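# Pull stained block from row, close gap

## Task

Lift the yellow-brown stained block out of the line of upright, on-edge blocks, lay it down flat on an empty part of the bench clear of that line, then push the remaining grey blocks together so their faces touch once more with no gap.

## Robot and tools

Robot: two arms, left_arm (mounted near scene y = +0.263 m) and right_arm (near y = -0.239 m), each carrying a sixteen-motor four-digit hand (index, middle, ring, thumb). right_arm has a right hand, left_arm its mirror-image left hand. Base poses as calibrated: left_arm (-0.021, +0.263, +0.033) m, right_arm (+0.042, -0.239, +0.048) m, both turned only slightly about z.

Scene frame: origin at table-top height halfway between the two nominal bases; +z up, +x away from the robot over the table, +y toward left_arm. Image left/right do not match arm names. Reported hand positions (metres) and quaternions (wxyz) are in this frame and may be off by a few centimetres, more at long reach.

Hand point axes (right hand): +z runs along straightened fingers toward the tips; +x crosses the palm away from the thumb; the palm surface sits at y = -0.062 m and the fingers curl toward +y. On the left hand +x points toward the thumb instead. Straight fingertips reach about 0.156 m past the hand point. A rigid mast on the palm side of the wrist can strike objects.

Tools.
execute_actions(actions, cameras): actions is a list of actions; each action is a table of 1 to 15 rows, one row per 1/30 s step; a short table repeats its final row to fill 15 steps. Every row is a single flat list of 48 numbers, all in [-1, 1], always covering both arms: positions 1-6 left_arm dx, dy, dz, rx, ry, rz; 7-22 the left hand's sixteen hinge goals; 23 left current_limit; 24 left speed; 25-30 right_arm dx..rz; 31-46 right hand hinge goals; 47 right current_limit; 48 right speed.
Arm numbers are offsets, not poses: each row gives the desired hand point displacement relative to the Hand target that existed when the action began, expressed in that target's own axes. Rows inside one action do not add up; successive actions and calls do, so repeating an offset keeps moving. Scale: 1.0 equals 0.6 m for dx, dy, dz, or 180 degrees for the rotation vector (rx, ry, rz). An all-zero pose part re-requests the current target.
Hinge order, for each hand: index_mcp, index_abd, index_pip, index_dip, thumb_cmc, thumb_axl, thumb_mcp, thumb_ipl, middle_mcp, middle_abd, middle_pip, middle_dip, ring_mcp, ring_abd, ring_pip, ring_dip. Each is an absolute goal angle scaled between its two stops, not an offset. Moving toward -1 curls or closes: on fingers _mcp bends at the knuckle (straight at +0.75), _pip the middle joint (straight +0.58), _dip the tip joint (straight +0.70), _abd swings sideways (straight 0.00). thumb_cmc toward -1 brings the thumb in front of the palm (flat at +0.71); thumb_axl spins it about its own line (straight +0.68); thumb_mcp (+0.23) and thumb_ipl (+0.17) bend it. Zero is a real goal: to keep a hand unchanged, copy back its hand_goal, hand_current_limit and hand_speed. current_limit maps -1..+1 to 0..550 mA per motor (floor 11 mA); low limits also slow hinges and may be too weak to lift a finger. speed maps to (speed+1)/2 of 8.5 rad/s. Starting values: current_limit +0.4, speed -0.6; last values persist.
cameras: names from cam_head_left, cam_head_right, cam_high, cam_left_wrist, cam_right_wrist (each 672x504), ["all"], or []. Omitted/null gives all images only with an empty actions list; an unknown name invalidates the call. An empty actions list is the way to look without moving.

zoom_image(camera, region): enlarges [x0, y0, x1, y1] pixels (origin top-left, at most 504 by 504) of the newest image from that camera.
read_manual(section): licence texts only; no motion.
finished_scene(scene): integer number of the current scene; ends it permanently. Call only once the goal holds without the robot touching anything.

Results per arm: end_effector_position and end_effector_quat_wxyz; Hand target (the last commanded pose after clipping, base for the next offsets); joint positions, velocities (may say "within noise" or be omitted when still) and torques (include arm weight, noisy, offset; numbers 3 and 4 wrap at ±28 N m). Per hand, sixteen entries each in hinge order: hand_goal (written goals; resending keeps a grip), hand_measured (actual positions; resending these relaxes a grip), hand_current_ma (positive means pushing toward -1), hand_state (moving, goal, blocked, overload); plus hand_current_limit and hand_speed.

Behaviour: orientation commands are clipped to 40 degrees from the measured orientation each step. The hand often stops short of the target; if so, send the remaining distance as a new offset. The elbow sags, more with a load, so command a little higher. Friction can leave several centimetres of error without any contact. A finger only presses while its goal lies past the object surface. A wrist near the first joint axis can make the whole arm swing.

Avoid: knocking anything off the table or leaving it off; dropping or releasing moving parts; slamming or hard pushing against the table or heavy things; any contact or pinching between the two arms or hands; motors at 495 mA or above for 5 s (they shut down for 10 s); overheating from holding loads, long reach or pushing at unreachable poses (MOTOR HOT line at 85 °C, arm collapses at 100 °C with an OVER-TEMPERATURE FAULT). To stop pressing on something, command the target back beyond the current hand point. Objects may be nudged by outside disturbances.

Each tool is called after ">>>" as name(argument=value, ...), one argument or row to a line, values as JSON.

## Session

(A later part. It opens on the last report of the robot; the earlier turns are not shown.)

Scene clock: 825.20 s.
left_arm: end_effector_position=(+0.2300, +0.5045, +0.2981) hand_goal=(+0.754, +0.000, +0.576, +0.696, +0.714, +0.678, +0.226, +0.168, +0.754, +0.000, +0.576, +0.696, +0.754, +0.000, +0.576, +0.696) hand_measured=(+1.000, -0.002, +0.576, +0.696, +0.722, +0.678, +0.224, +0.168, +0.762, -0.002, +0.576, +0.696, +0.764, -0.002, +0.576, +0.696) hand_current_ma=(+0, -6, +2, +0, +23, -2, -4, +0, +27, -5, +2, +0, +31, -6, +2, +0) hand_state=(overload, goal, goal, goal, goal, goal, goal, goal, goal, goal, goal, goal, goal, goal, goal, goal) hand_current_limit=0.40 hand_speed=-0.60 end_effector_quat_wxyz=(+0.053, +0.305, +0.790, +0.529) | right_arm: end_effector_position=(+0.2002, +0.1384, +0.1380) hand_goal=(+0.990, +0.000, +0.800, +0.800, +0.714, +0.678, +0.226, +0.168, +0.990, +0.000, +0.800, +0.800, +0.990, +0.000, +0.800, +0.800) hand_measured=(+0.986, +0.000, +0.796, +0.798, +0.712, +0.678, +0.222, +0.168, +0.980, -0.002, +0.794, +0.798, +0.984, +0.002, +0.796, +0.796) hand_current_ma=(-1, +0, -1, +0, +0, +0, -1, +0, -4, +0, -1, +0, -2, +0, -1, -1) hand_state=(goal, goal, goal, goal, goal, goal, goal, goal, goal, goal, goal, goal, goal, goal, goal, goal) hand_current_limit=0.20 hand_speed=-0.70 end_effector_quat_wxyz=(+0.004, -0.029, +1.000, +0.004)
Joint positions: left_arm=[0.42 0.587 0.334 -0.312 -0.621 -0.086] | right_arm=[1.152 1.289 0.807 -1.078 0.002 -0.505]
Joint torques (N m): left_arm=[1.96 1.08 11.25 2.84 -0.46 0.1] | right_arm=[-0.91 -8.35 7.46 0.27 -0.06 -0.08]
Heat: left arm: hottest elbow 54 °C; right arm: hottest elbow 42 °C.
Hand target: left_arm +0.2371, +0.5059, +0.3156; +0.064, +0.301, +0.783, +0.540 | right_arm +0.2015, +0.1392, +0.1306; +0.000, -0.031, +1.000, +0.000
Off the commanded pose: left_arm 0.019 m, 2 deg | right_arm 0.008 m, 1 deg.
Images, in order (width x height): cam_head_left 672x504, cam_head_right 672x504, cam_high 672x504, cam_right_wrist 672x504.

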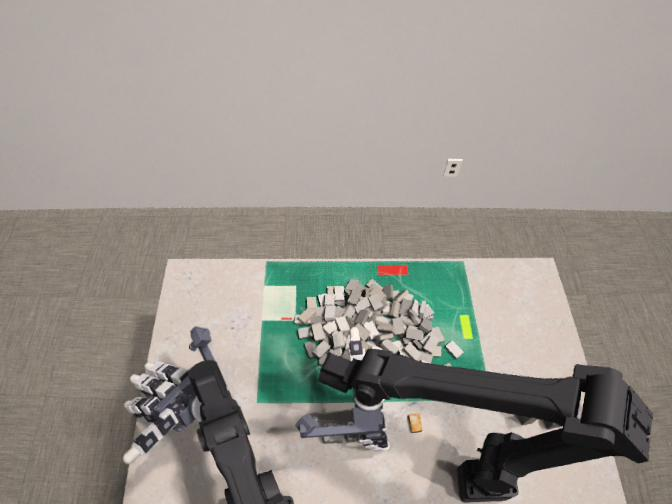

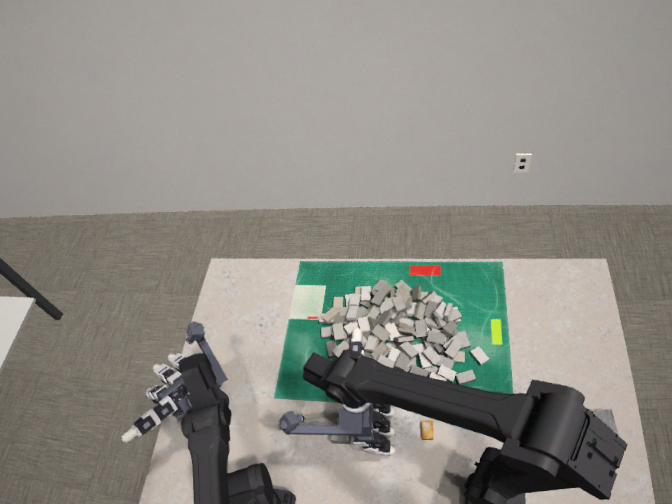

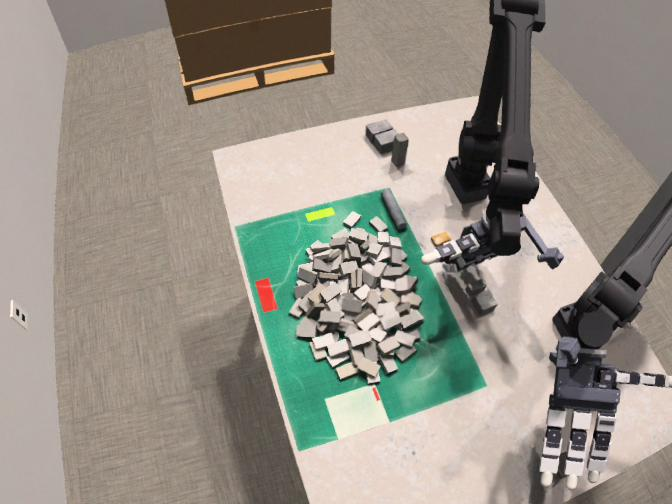

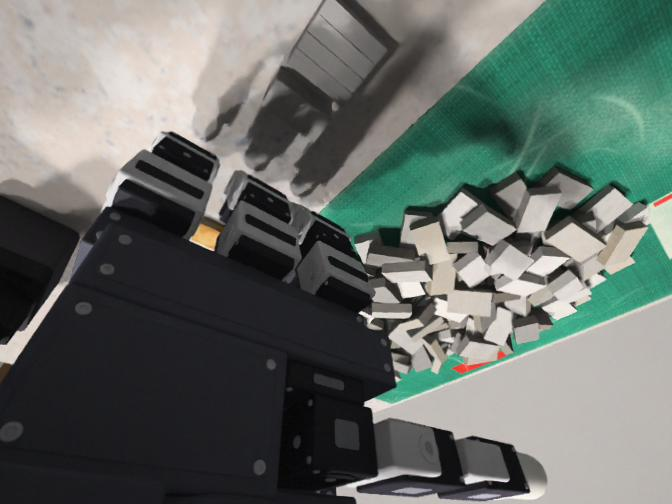

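>>> execute_actions(
  actions=[
    [[0,0,0,0,0,0,0.754,0,0.576,0.696,0.714,0.678,0.226,0.168,0.754,0,0.576,0.696,0.754,0,0.576,0.696,0.4,-0.6,-0.0015,0.0233,0,0,0,0,0.99,0,0.8,0.8,0.714,0.678,0.226,0.168,0.99,0,0.8,0.8,0.99,0,0.8,0.8,0.2,-0.7]],
  ],
  cameras=["cam_right_wrist","cam_head_left","cam_head_right"],
)

>>> zoom_image(
  camera="cam_right_wrist",
  region=[220, 20, 380, 140],
)

>>> zoom_image(
  camera="cam_head_left",
  region=[305, 405, 385, 465],
)

Scene clock: 884.87 s.
left_arm: end_effector_position=(+0.2300, +0.5045, +0.2981) hand_goal=(+0.754, +0.000, +0.576, +0.696, +0.714, +0.678, +0.226, +0.168, +0.754, +0.000, +0.576, +0.696, +0.754, +0.000, +0.576, +0.696) hand_measured=(+1.000, -0.002, +0.576, +0.696, +0.722, +0.678, +0.224, +0.168, +0.762, -0.002, +0.576, +0.696, +0.764, -0.002, +0.576, +0.696) hand_current_ma=(+0, -6, +2, +0, +23, -2, -4, +0, +27, -5, +2, +0, +31, -6, +2, +0) hand_state=(overload, goal, goal, goal, goal, goal, goal, goal, goal, goal, goal, goal, goal, goal, goal, goal) hand_current_limit=0.40 hand_speed=-0.60 end_effector_quat_wxyz=(+0.053, +0.305, +0.790, +0.529) | right_arm: end_effector_position=(+0.1984, +0.1380, +0.1228) hand_goal=(+0.990, +0.000, +0.800, +0.800, +0.714, +0.678, +0.226, +0.168, +0.990, +0.000, +0.800, +0.800, +0.990, +0.000, +0.800, +0.800) hand_measured=(+0.986, +0.000, +0.796, +0.798, +0.712, +0.678, +0.222, +0.168, +0.980, -0.002, +0.794, +0.798, +0.984, +0.002, +0.796, +0.796) hand_current_ma=(-1, +0, -1, +0, +0, +0, -1, +0, -4, +0, -1, +0, -2, +0, -1, -1) hand_state=(goal, goal, goal, goal, goal, goal, goal, goal, goal, goal, goal, goal, goal, goal, goal, goal) hand_current_limit=0.20 hand_speed=-0.70 end_effector_quat_wxyz=(-0.005, -0.031, +0.999, -0.012)
Joint positions: left_arm=[0.42 0.587 0.334 -0.312 -0.621 -0.086] | right_arm=[1.155 1.329 0.808 -1.075 0.002 -0.505]
Joint torques (N m): left_arm=[1.9 1.2 11.25 2.82 -0.47 0.1] | right_arm=[0.15 -9.29 9.59 0.13 -0.07 0.11]
Heat: left arm: hottest elbow 54 °C; right arm: hottest elbow 42 °C.
Hand target: left_arm +0.2371, +0.5059, +0.3156; +0.064, +0.301, +0.783, +0.540 | right_arm +0.2015, +0.1532, +0.1305; +0.000, -0.031, +1.000, +0.000
Off the commanded pose: left_arm 0.019 m, 2 deg | right_arm 0.017 m, 2 deg.
Images, in order (width x height): cam_head_left 672x504, cam_head_right 672x504, cam_right_wrist 672x504.

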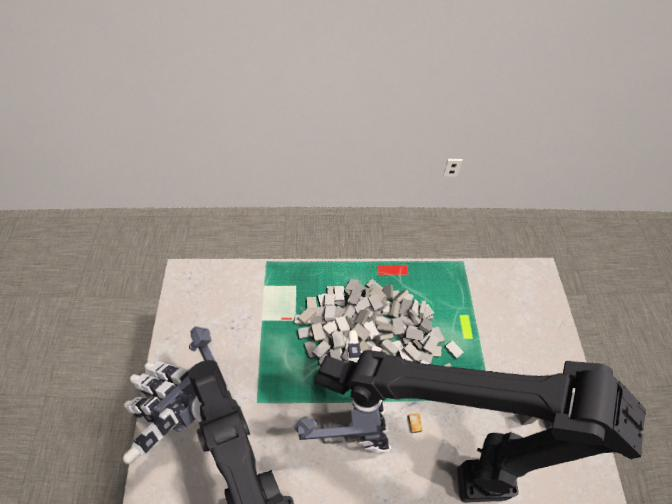

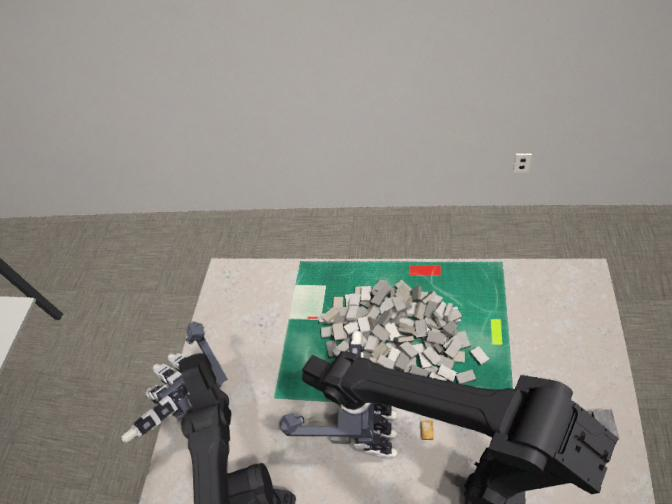

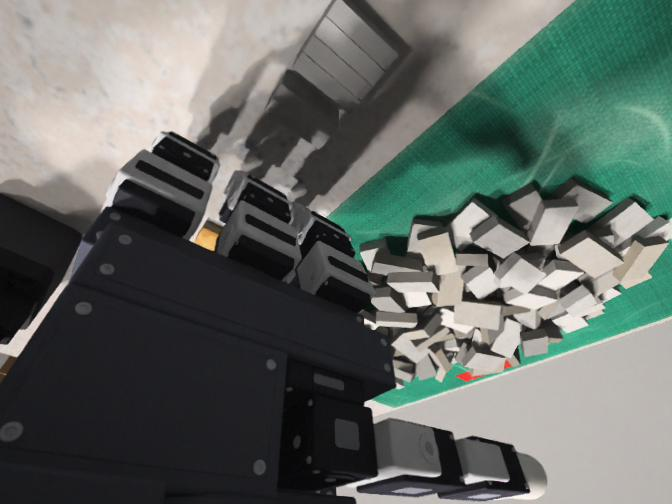

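Scaled by 3.150 from the camera's 672x504 image, which has a finer 960x720 frame.

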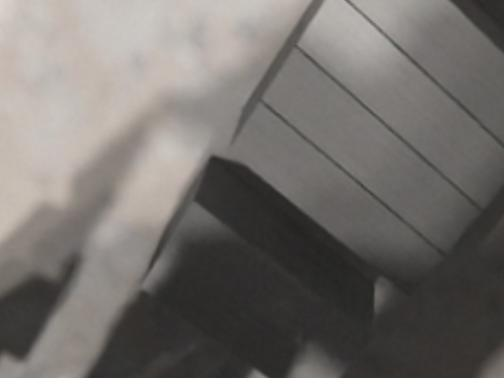

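Scaled by 6.300 from the camera's 672x504 image, which has a finer 960x720 frame.

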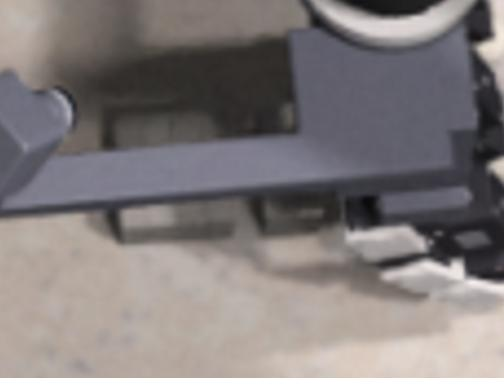

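>>> execute_actions(
  actions=[
    [[0,0,0,0,0,0,0.754,0,0.576,0.696,0.714,0.678,0.226,0.168,0.754,0,0.576,0.696,0.754,0,0.576,0.696,0.4,-0.6,0,0,-0.04,0,0,0,0.99,0,0.8,0.8,0.714,0.678,0.226,0.168,0.99,0,0.8,0.8,0.99,0,0.8,0.8,0.2,-0.7]],
    [[0,0,0,0,0,0,0.754,0,0.576,0.696,0.714,0.678,0.226,0.168,0.754,0,0.576,0.696,0.754,0,0.576,0.696,0.4,-0.6,0,0,-0.09,0,0,0,0.99,0,0.8,0.8,0.714,0.678,0.226,0.168,0.99,0,0.8,0.8,0.99,0,0.8,0.8,0.2,-0.7]],
    [[0,0,0,0,0,0,0.754,0,0.576,0.696,0.714,0.678,0.226,0.168,0.754,0,0.576,0.696,0.754,0,0.576,0.696,0.4,-0.6,0,0,0,0,0,0,0.99,0,0.8,0.8,0.714,0.678,0.226,0.168,0.99,0,0.8,0.8,0.99,0,0.8,0.8,0.2,-0.7]],
  ],
  cameras=["cam_right_wrist","cam_head_left","cam_high"],
)

>>> zoom_image(
  camera="cam_right_wrist",
  region=[220, 20, 380, 140],
)

>>> zoom_image(
  camera="cam_head_left",
  region=[305, 405, 385, 465],
)

>>> zoom_image(
  camera="cam_high",
  region=[450, 260, 510, 320],
)

Scene clock: 898.53 s.
left_arm: end_effector_position=(+0.2300, +0.5045, +0.2981) hand_goal=(+0.754, +0.000, +0.576, +0.696, +0.714, +0.678, +0.226, +0.168, +0.754, +0.000, +0.576, +0.696, +0.754, +0.000, +0.576, +0.696) hand_measured=(+1.000, -0.002, +0.576, +0.696, +0.722, +0.678, +0.224, +0.168, +0.762, -0.002, +0.576, +0.696, +0.764, -0.002, +0.576, +0.696) hand_current_ma=(+0, -6, +2, +0, +23, -2, -4, +0, +27, -5, +2, +0, +31, -6, +2, +0) hand_state=(overload, goal, goal, goal, goal, goal, goal, goal, goal, goal, goal, goal, goal, goal, goal, goal) hand_current_limit=0.40 hand_speed=-0.60 end_effector_quat_wxyz=(+0.053, +0.305, +0.790, +0.529) | right_arm: end_effector_position=(+0.2025, +0.1469, +0.2043) hand_goal=(+0.990, +0.000, +0.800, +0.800, +0.714, +0.678, +0.226, +0.168, +0.990, +0.000, +0.800, +0.800, +0.990, +0.000, +0.800, +0.800) hand_measured=(+0.984, +0.000, +0.796, +0.798, +0.712, +0.678, +0.222, +0.168, +0.982, -0.002, +0.796, +0.798, +0.982, +0.002, +0.796, +0.796) hand_current_ma=(-2, +0, -1, +0, +0, +0, -2, +0, -3, +0, -1, +0, -3, +0, -1, -1) hand_state=(goal, goal, goal, goal, goal, goal, goal, goal, goal, goal, goal, goal, goal, goal, goal, goal) hand_current_limit=0.20 hand_speed=-0.70 end_effector_quat_wxyz=(+0.001, -0.030, +1.000, +0.001)
Joint positions: left_arm=[0.42 0.587 0.334 -0.312 -0.621 -0.086] | right_arm=[1.155 1.244 0.958 -1.282 0.002 -0.504]
Joint torques (N m): left_arm=[1.9 1.14 11.23 2.85 -0.46 0.1] | right_arm=[0.21 -9.11 9.96 -0.58 -0.03 0.12]
Heat: left arm: hottest elbow 54 °C; right arm: hottest elbow 42 °C.
Hand target: left_arm +0.2371, +0.5059, +0.3156; +0.064, +0.301, +0.783, +0.540 | right_arm +0.2015, +0.1532, +0.2087; +0.000, -0.031, +1.000, +0.001
Off the commanded pose: left_arm 0.019 m, 2 deg | right_arm 0.008 m, 0 deg.
Images, in order (width x height): cam_head_left 672x504, cam_high 672x504, cam_right_wrist 672x504.

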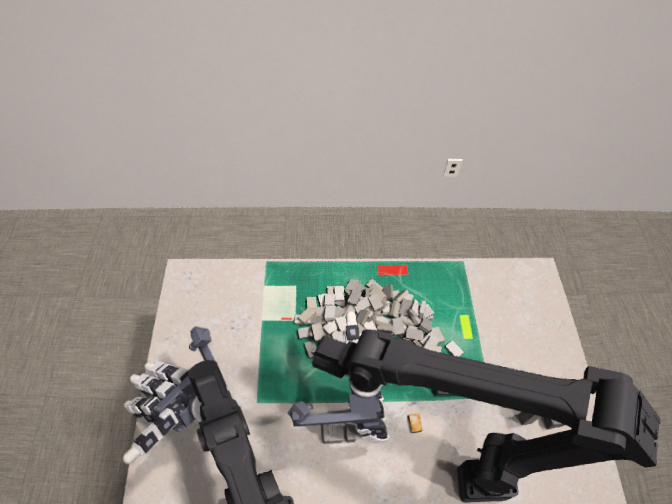

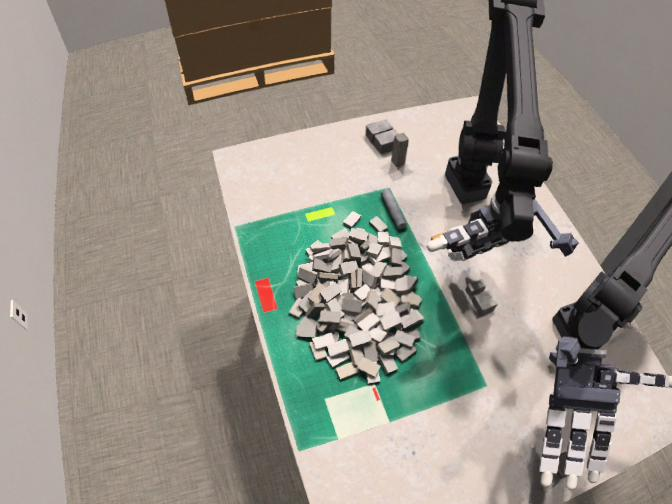

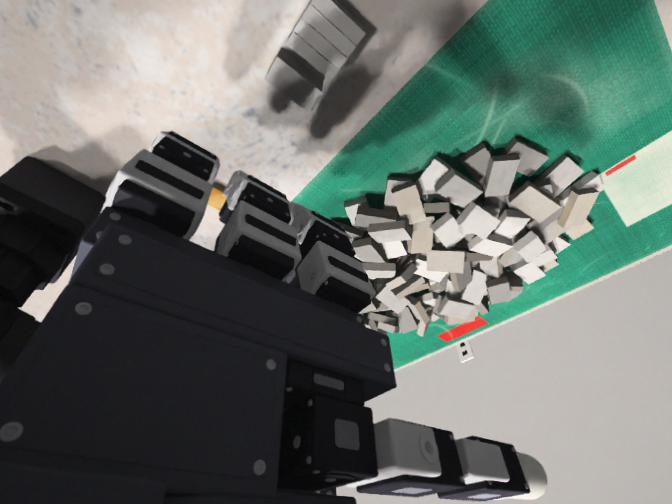

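Scaled by 3.150 from the camera's 672x504 image, which has a finer 960x720 frame.

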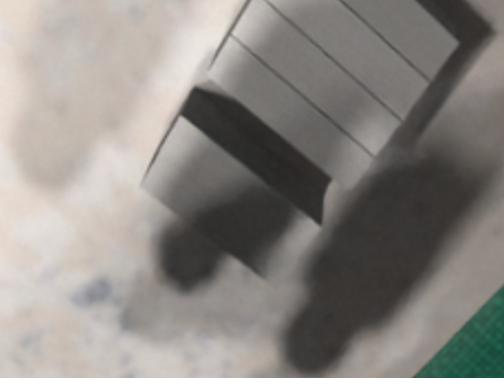

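Scaled by 6.300 from the camera's 672x504 image, which has a finer 960x720 frame.

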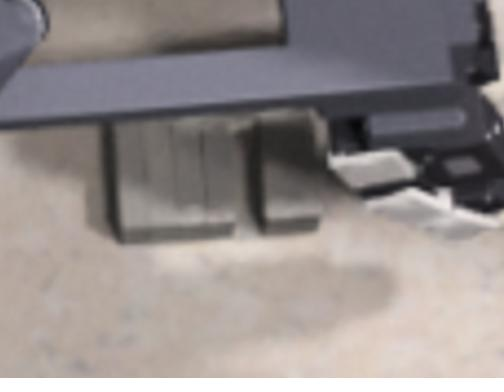

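Scaled by 8.400 from the camera's 672x504 image, which has a finer 960x720 frame.

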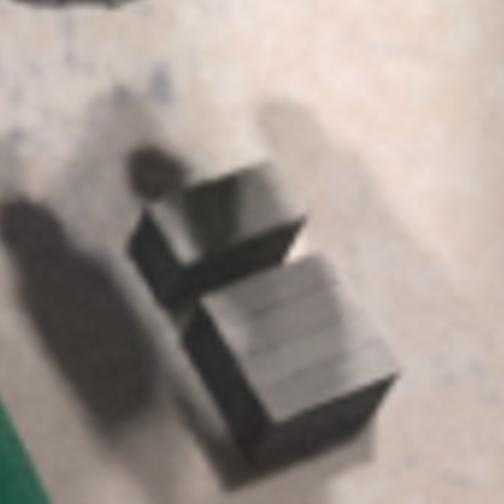

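>>> zoom_image(
  camera="cam_right_wrist",
  region=[250, 20, 350, 120],
)

>>> zoom_image(
  camera="cam_head_left",
  region=[320, 415, 370, 450],
)

>>> zoom_image(
  camera="cam_high",
  region=[460, 270, 500, 320],
)

Scaled by 5.040 from the camera's 672x504 image, which has a finer 960x720 frame.

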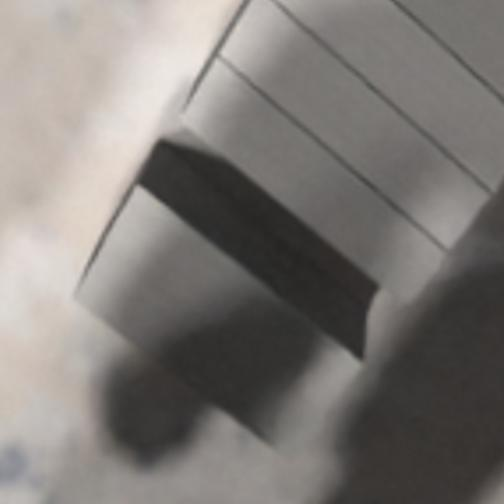

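Scaled by 10.080 from the camera's 672x504 image, which has a finer 960x720 frame.

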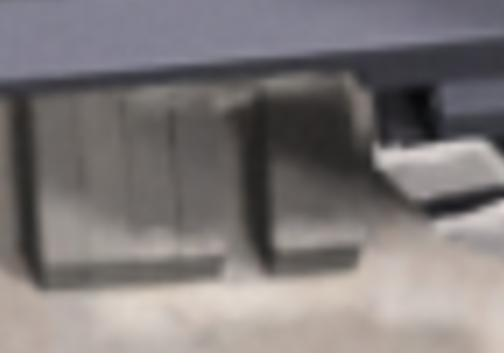

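Scaled by 10.080 from the camera's 672x504 image, which has a finer 960x720 frame.

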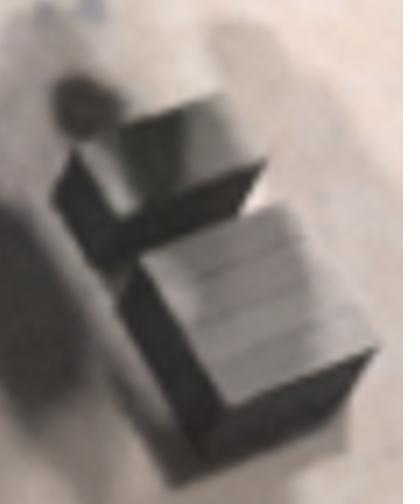

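>>> execute_actions(
  actions=[
    [[0,0,0,0,0,0,0.754,0,0.576,0.696,0.714,0.678,0.226,0.168,0.754,0,0.576,0.696,0.754,0,0.576,0.696,0.4,-0.6,0,0.05,-0.08,0,0,0,0.99,0,0.8,0.8,0.714,0.678,0.226,0.168,0.99,0,0.8,0.8,0.99,0,0.8,0.8,0.2,-0.7]],
    [[0,0,0,0,0,0,0.754,0,0.576,0.696,0.714,0.678,0.226,0.168,0.754,0,0.576,0.696,0.754,0,0.576,0.696,0.4,-0.6,0,0.07,-0.05,0,0,0,0.99,0,0.8,0.8,0.714,0.678,0.226,0.168,0.99,0,0.8,0.8,0.99,0,0.8,0.8,0.2,-0.7]],
  ],
  cameras=["cam_right_wrist","cam_head_left","cam_high"],
)

>>> zoom_image(
  camera="cam_high",
  region=[450, 260, 510, 320],
)

>>> zoom_image(
  camera="cam_head_left",
  region=[305, 405, 385, 465],
)

Scene clock: 946.37 s.
left_arm: end_effector_position=(+0.2300, +0.5045, +0.2981) hand_goal=(+0.754, +0.000, +0.576, +0.696, +0.714, +0.678, +0.226, +0.168, +0.754, +0.000, +0.576, +0.696, +0.754, +0.000, +0.576, +0.696) hand_measured=(+1.000, -0.002, +0.576, +0.696, +0.722, +0.678, +0.224, +0.168, +0.762, -0.002, +0.576, +0.696, +0.764, -0.002, +0.576, +0.696) hand_current_ma=(+0, -6, +2, +0, +23, -2, -4, +0, +27, -5, +2, +0, +31, -6, +2, +0) hand_state=(overload, goal, goal, goal, goal, goal, goal, goal, goal, goal, goal, goal, goal, goal, goal, goal) hand_current_limit=0.40 hand_speed=-0.60 end_effector_quat_wxyz=(+0.053, +0.305, +0.790, +0.529) | right_arm: end_effector_position=(+0.1941, +0.2183, +0.2812) hand_goal=(+0.990, +0.000, +0.800, +0.800, +0.714, +0.678, +0.226, +0.168, +0.990, +0.000, +0.800, +0.800, +0.990, +0.000, +0.800, +0.800) hand_measured=(+0.986, +0.000, +0.796, +0.798, +0.714, +0.678, +0.222, +0.168, +0.986, -0.002, +0.796, +0.798, +0.986, +0.002, +0.796, +0.796) hand_current_ma=(-1, +0, -1, +0, +0, +0, -2, +0, -1, +0, -1, +0, -1, +0, -1, -1) hand_state=(goal, goal, goal, goal, goal, goal, goal, goal, goal, goal, goal, goal, goal, goal, goal, goal) hand_current_limit=0.20 hand_speed=-0.70 end_effector_quat_wxyz=(+0.000, -0.036, +0.999, +0.000)
Joint positions: left_arm=[0.42 0.587 0.334 -0.312 -0.621 -0.086] | right_arm=[1.25 1.373 1.282 -1.48 0 -0.42]
Joint torques (N m): left_arm=[1.85 1.14 11.23 2.8 -0.46 0.1] | right_arm=[-0.32 -11.69 10.92 -0.57 0.04 0.11]
Heat: left arm: hottest elbow 54 °C; right arm: hottest elbow 45 °C.
Hand target: left_arm +0.2371, +0.5059, +0.3156; +0.064, +0.301, +0.783, +0.540 | right_arm +0.1970, +0.2249, +0.2866; +0.000, -0.031, +1.000, +0.000
Off the commanded pose: left_arm 0.019 m, 2 deg | right_arm 0.009 m, 1 deg.
Images, in order (width x height): cam_head_left 672x504, cam_high 672x504, cam_right_wrist 672x504.

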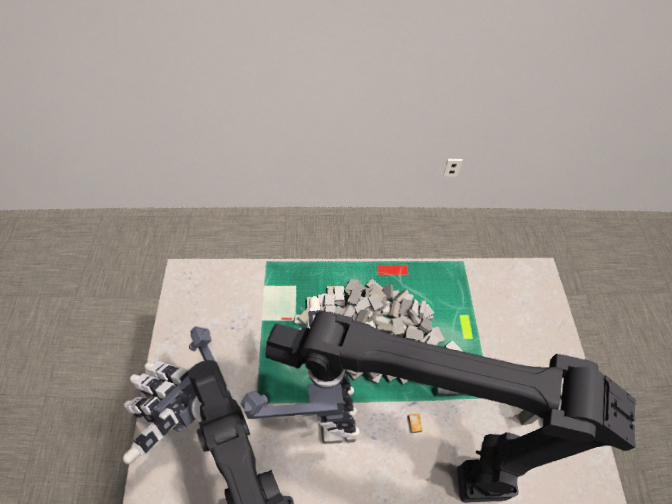

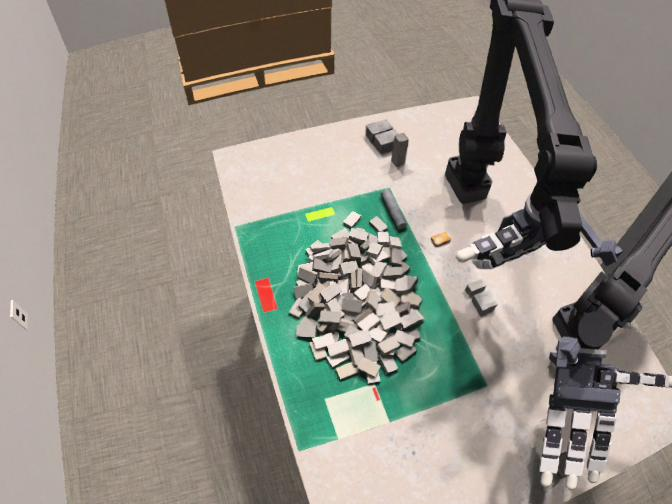

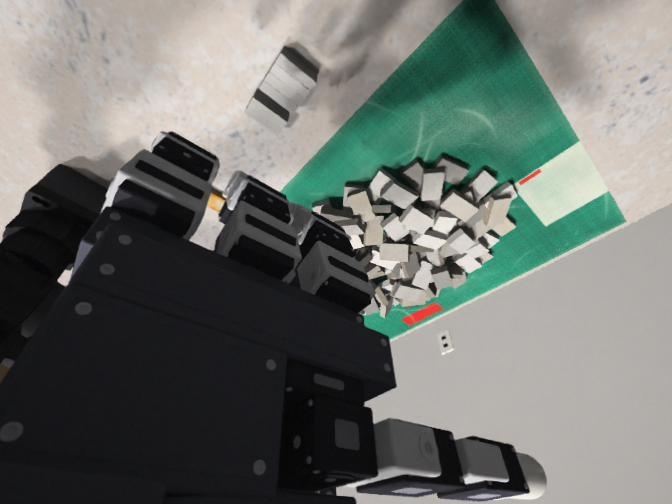

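Scaled by 8.400 from the camera's 672x504 image, which has a finer 960x720 frame.

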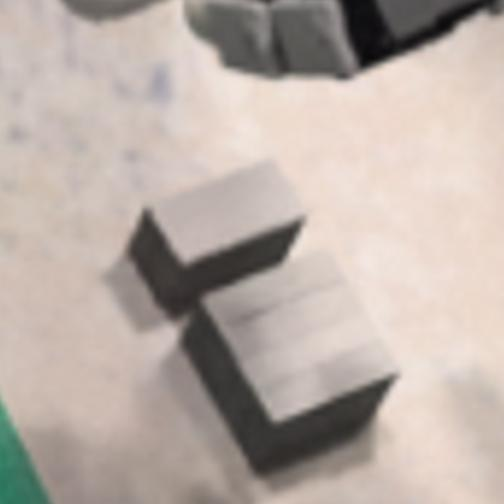

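Scaled by 6.300 from the camera's 672x504 image, which has a finer 960x720 frame.

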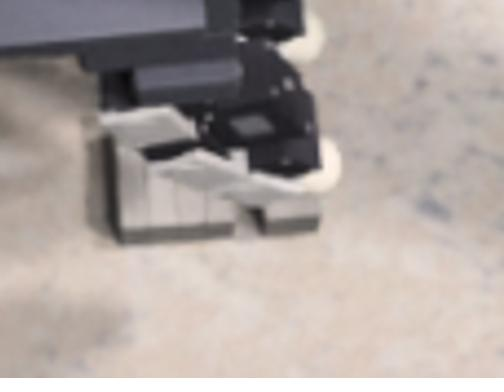

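>>> zoom_image(
  camera="cam_high",
  region=[462, 275, 492, 300],
)

>>> zoom_image(
  camera="cam_right_wrist",
  region=[240, 40, 330, 140],
)

Scaled by 16.800 from the camera's 672x504 image, which has a finer 960x720 frame.

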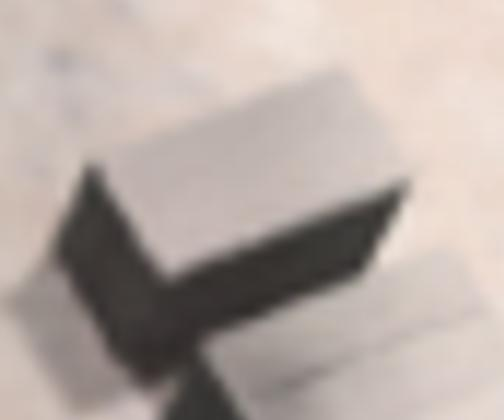

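Scaled by 5.040 from the camera's 672x504 image, which has a finer 960x720 frame.

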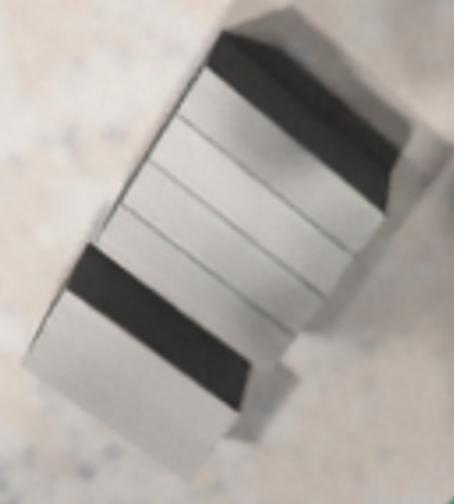

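>>> execute_actions(
  actions=[
    [[0,0,0,0,0,0,0.754,0,0.576,0.696,0.714,0.678,0.226,0.168,0.754,0,0.576,0.696,0.754,0,0.576,0.696,0.4,-0.6,-0.001,-0.006,0.06,0,0,0,0.98,0,0.96,0.96,0.714,0.678,0.226,0.168,0.62,0,0.576,0.696,0.98,0,0.96,0.96,0.2,-0.6]],
    [[0,0,0,0,0,0,0.754,0,0.576,0.696,0.714,0.678,0.226,0.168,0.754,0,0.576,0.696,0.754,0,0.576,0.696,0.4,-0.6,0,0,0.09,0,0,0,0.98,0,0.96,0.96,0.714,0.678,0.226,0.168,0.62,0,0.576,0.696,0.98,0,0.96,0.96,0.2,-0.6]],
    [[0,0,0,0,0,0,0.754,0,0.576,0.696,0.714,0.678,0.226,0.168,0.754,0,0.576,0.696,0.754,0,0.576,0.696,0.4,-0.6,0,0,0.04,0,0,0,0.98,0,0.96,0.96,0.714,0.678,0.226,0.168,0.62,0,0.576,0.696,0.98,0,0.96,0.96,0.2,-0.6]],
  ],
  cameras=["cam_right_wrist","cam_high"],
)

>>> zoom_image(
  camera="cam_high",
  region=[450, 250, 530, 330],
)

>>> zoom_image(
  camera="cam_right_wrist",
  region=[200, 20, 380, 180],
)

Scene clock: 1012.60 s.
left_arm: end_effector_position=(+0.2300, +0.5045, +0.2981) hand_goal=(+0.754, +0.000, +0.576, +0.696, +0.714, +0.678, +0.226, +0.168, +0.754, +0.000, +0.576, +0.696, +0.754, +0.000, +0.576, +0.696) hand_measured=(+1.000, -0.002, +0.576, +0.696, +0.722, +0.678, +0.224, +0.168, +0.762, -0.002, +0.576, +0.696, +0.764, -0.002, +0.576, +0.696) hand_current_ma=(+0, -6, +2, +0, +23, -2, -4, +0, +27, -5, +2, +0, +31, -6, +2, +0) hand_state=(overload, goal, goal, goal, goal, goal, goal, goal, goal, goal, goal, goal, goal, goal, goal, goal) hand_current_limit=0.40 hand_speed=-0.60 end_effector_quat_wxyz=(+0.053, +0.305, +0.790, +0.529) | right_arm: end_effector_position=(+0.1924, +0.2135, +0.2537) hand_goal=(+0.980, +0.000, +0.960, +0.960, +0.714, +0.678, +0.226, +0.168, +0.620, +0.000, +0.576, +0.696, +0.980, +0.000, +0.960, +0.960) hand_measured=(+0.976, +0.000, +0.954, +0.956, +0.714, +0.678, +0.222, +0.168, +0.622, -0.002, +0.578, +0.698, +0.976, +0.002, +0.954, +0.956) hand_current_ma=(-1, +0, -2, -1, +0, +0, -2, +0, +0, +0, +0, +0, -1, +0, -2, -1) hand_state=(goal, goal, goal, goal, goal, goal, goal, goal, goal, goal, goal, goal, goal, goal, goal, goal) hand_current_limit=0.20 hand_speed=-0.60 end_effector_quat_wxyz=(+0.000, -0.035, +0.999, -0.001)
Joint positions: left_arm=[0.42 0.587 0.334 -0.312 -0.621 -0.086] | right_arm=[1.25 1.37 1.207 -1.41 0 -0.42]
Joint torques (N m): left_arm=[1.96 1.26 11.26 2.81 -0.47 0.1] | right_arm=[-0.5 -11.93 8.94 0.28 0.01 0.03]
Heat: left arm: hottest elbow 55 °C; right arm: hottest elbow 48 °C.
Hand target: left_arm +0.2371, +0.5059, +0.3156; +0.064, +0.301, +0.783, +0.540 | right_arm +0.1942, +0.2183, +0.2520; +0.001, -0.035, +0.999, +0.002
Off the commanded pose: left_arm 0.019 m, 2 deg | right_arm 0.005 m, 0 deg.
led back after a hold (right arm): the arm was led back toward your command in small steps, so it may still be short of it.
pose unreachable (right arm): on one or more control steps of this call, first in action 0 (counted from 0), this arm could not follow its commanded pose, so it was not sent that pose on those steps. It may still have moved: this result reports where it is.
cause: moving toward the commanded pose would bring a part of the arm too close to another arm (a part of this arm just beyond joint 6 (wrist roll) and a part of the left arm just beyond its joint 4 (wrist pitch), at the place that arm is still heading or pushing toward).
Images, in order (width x height): cam_high 672x504, cam_right_wrist 672x504.

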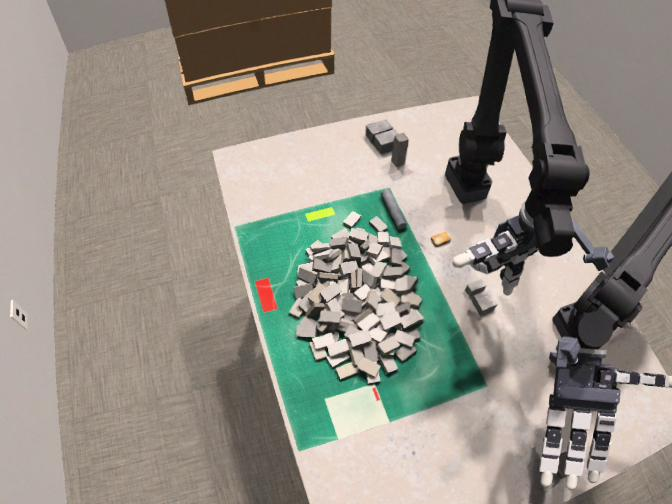

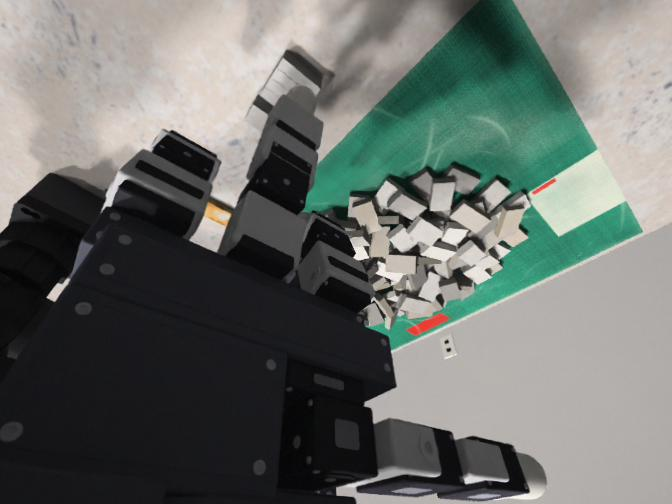

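Scaled by 6.300 from the camera's 672x504 image, which has a finer 960x720 frame.

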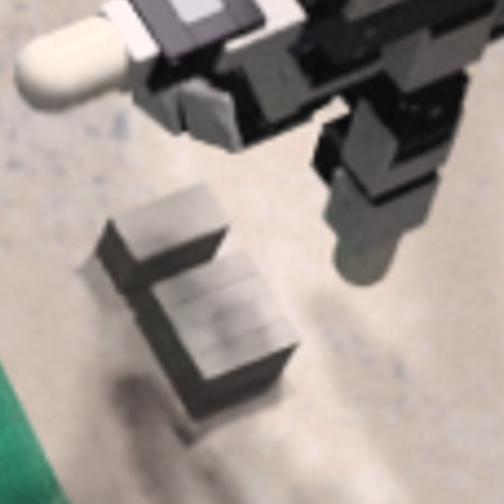

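Scaled by 2.800 from the camera's 672x504 image, which has a finer 960x720 frame.

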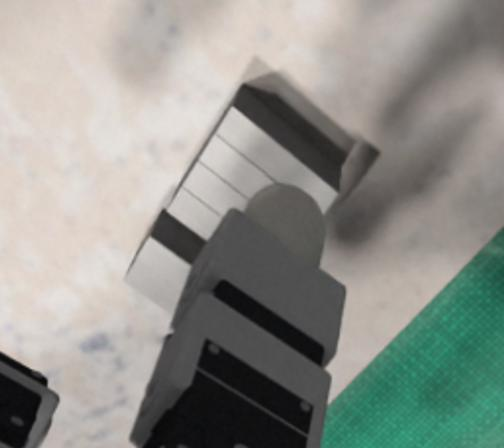

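>>> execute_actions(
  actions=[
    [[0.0706,0.057,0.0806,0,0,0,0.754,0,0.576,0.696,0.714,0.678,0.226,0.168,0.754,0,0.576,0.696,0.754,0,0.576,0.696,0.4,-0.6,0,0,0,0,0,0,0.98,0,0.96,0.96,0.714,0.678,0.226,0.168,0.62,0,0.576,0.696,0.98,0,0.96,0.96,0.2,-0.6]],
  ],
  cameras=["cam_head_left","cam_left_wrist"],
)

Scene clock: 1067.33 s.
left_arm: end_effector_position=(+0.2259, +0.5704, +0.2997) hand_goal=(+0.754, +0.000, +0.576, +0.696, +0.714, +0.678, +0.226, +0.168, +0.754, +0.000, +0.576, +0.696, +0.754, +0.000, +0.576, +0.696) hand_measured=(+1.000, -0.002, +0.576, +0.696, +0.722, +0.678, +0.224, +0.168, +0.762, -0.002, +0.576, +0.696, +0.764, -0.002, +0.576, +0.696) hand_current_ma=(+0, -5, +2, +0, +25, -2, -5, +0, +27, -5, +2, +0, +33, -5, +2, +0) hand_state=(overload, goal, goal, goal, goal, goal, goal, goal, goal, goal, goal, goal, goal, goal, goal, goal) hand_current_limit=0.40 hand_speed=-0.60 end_effector_quat_wxyz=(+0.050, +0.307, +0.799, +0.514) | right_arm: end_effector_position=(+0.1924, +0.2135, +0.2537) hand_goal=(+0.980, +0.000, +0.960, +0.960, +0.714, +0.678, +0.226, +0.168, +0.620, +0.000, +0.576, +0.696, +0.980, +0.000, +0.960, +0.960) hand_measured=(+0.976, +0.000, +0.954, +0.956, +0.714, +0.678, +0.222, +0.168, +0.622, -0.002, +0.578, +0.698, +0.976, +0.002, +0.954, +0.956) hand_current_ma=(-1, +0, -2, -1, +0, +0, -2, +0, +0, +0, +0, +0, -1, +0, -2, -1) hand_state=(goal, goal, goal, goal, goal, goal, goal, goal, goal, goal, goal, goal, goal, goal, goal, goal) hand_current_limit=0.20 hand_speed=-0.60 end_effector_quat_wxyz=(+0.000, -0.035, +0.999, -0.001)
Joint positions: left_arm=[0.722 0.723 0.39 -0.188 -0.357 0.071] | right_arm=[1.25 1.37 1.207 -1.41 0 -0.42]
Joint torques (N m): left_arm=[1.73 -0.79 13.09 3.03 -0.3 0.08] | right_arm=[-0.56 -12.04 8.91 0.24 0.02 0.01]
Heat: left arm: hottest elbow 55 °C; right arm: hottest elbow 44 °C.
Hand target: left_arm +0.2372, +0.5760, +0.3356; +0.064, +0.301, +0.783, +0.540 | right_arm +0.1942, +0.2183, +0.2520; +0.001, -0.035, +0.999, +0.002
Off the commanded pose: left_arm 0.038 m, 4 deg | right_arm 0.005 m, 0 deg.
Images, in order (width x height): cam_head_left 672x504, cam_left_wrist 672x504.

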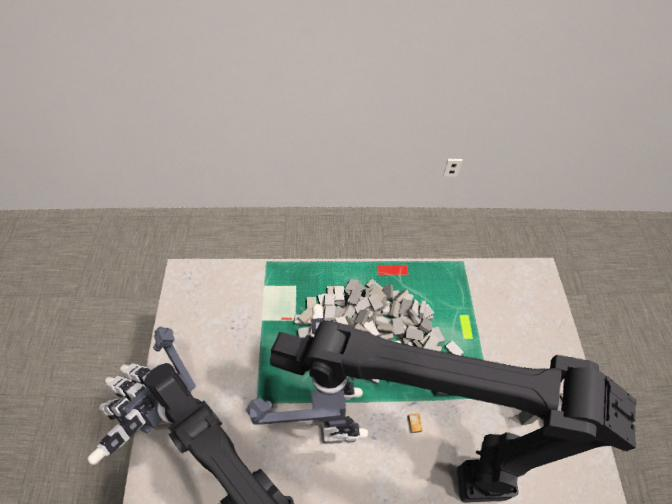

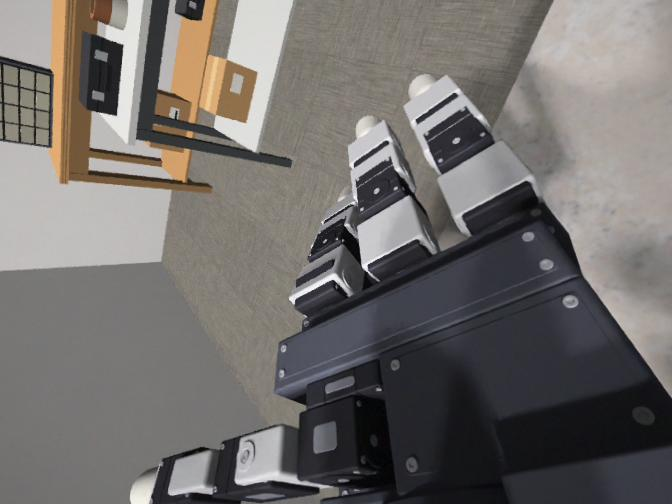

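>>> execute_actions(
  actions=[
    [[0,0,0,0,0,0,0.754,0,0.576,0.696,0.714,0.678,0.226,0.168,0.754,0,0.576,0.696,0.754,0,0.576,0.696,0.4,-0.6,-0.005,0.005,0.083,0,0,0,0.98,0,0.96,0.96,0.714,0.678,0.226,0.168,0.62,0,0.576,0.696,0.98,0,0.96,0.96,0.2,-0.6]],
    [[0,0,0,0,0,0,0.754,0,0.576,0.696,0.714,0.678,0.226,0.168,0.754,0,0.576,0.696,0.754,0,0.576,0.696,0.4,-0.6,0,0,0.05,0,0,0,0.98,0,0.96,0.96,0.714,0.678,0.226,0.168,0.62,0,0.576,0.696,0.98,0,0.96,0.96,0.2,-0.6]],
  ],
  cameras=["cam_right_wrist","cam_high"],
)

>>> zoom_image(
  camera="cam_high",
  region=[450, 250, 530, 330],
)

>>> zoom_image(
  camera="cam_right_wrist",
  region=[200, 20, 380, 180],
)

Scene clock: 1078.77 s.
left_arm: end_effector_position=(+0.2260, +0.5703, +0.2997) hand_goal=(+0.754, +0.000, +0.576, +0.696, +0.714, +0.678, +0.226, +0.168, +0.754, +0.000, +0.576, +0.696, +0.754, +0.000, +0.576, +0.696) hand_measured=(+1.000, -0.002, +0.576, +0.696, +0.722, +0.678, +0.224, +0.168, +0.762, -0.002, +0.576, +0.696, +0.764, -0.002, +0.576, +0.696) hand_current_ma=(+0, -5, +2, +0, +25, -2, -5, +0, +27, -5, +2, +0, +33, -5, +2, +0) hand_state=(overload, goal, goal, goal, goal, goal, goal, goal, goal, goal, goal, goal, goal, goal, goal, goal) hand_current_limit=0.40 hand_speed=-0.60 end_effector_quat_wxyz=(+0.050, +0.308, +0.799, +0.514) | right_arm: end_effector_position=(+0.1943, +0.2187, +0.1782) hand_goal=(+0.980, +0.000, +0.960, +0.960, +0.714, +0.678, +0.226, +0.168, +0.620, +0.000, +0.576, +0.696, +0.980, +0.000, +0.960, +0.960) hand_measured=(+0.976, +0.000, +0.956, +0.958, +0.714, +0.678, +0.222, +0.168, +0.622, -0.002, +0.578, +0.698, +0.976, +0.002, +0.956, +0.956) hand_current_ma=(-1, +0, -1, +0, +0, +0, -2, +0, +0, +0, +0, +0, -1, +0, -1, -1) hand_state=(goal, goal, goal, goal, goal, goal, goal, goal, goal, goal, goal, goal, goal, goal, goal, goal) hand_current_limit=0.20 hand_speed=-0.60 end_effector_quat_wxyz=(+0.001, -0.035, +0.999, +0.003)
Joint positions: left_arm=[0.722 0.723 0.39 -0.188 -0.357 0.072] | right_arm=[1.25 1.433 1.063 -1.194 0 -0.42]
Joint torques (N m): left_arm=[1.67 -0.67 13.08 3.03 -0.27 0.1] | right_arm=[-0.73 -11.81 8.2 0.27 0.03 -0.03]
Heat: left arm: hottest elbow 56 °C; right arm: hottest elbow 44 °C.
Hand target: left_arm +0.2372, +0.5760, +0.3356; +0.064, +0.301, +0.783, +0.540 | right_arm +0.1971, +0.2217, +0.1723; +0.001, -0.035, +0.999, +0.002
Off the commanded pose: left_arm 0.038 m, 4 deg | right_arm 0.007 m, 0 deg.
Images, in order (width x height): cam_high 672x504, cam_right_wrist 672x504.

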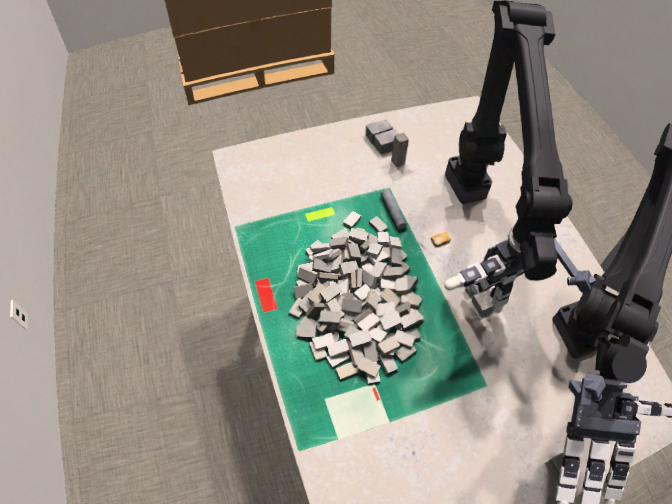

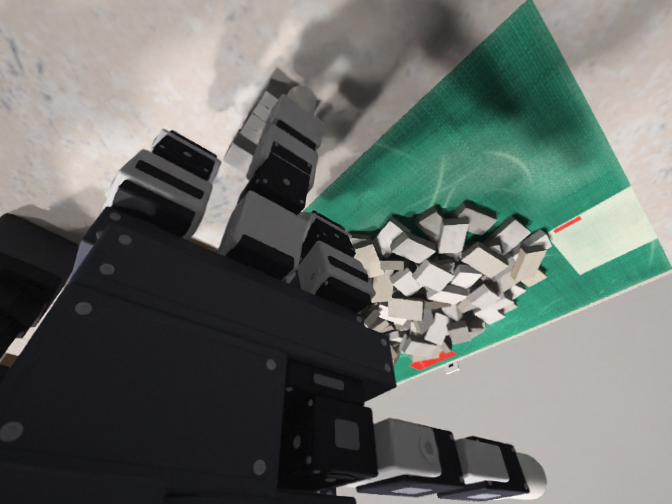

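Scaled by 6.300 from the camera's 672x504 image, which has a finer 960x720 frame.

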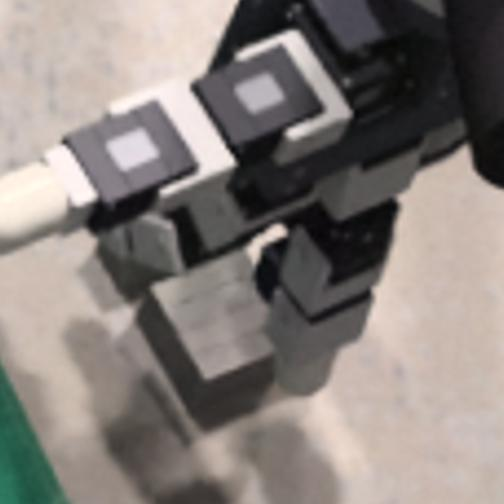

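Scaled by 2.800 from the camera's 672x504 image, which has a finer 960x720 frame.

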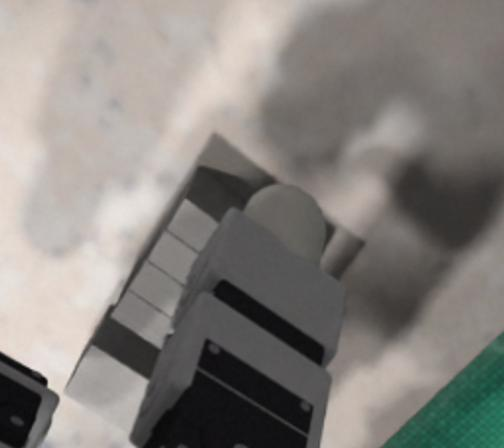

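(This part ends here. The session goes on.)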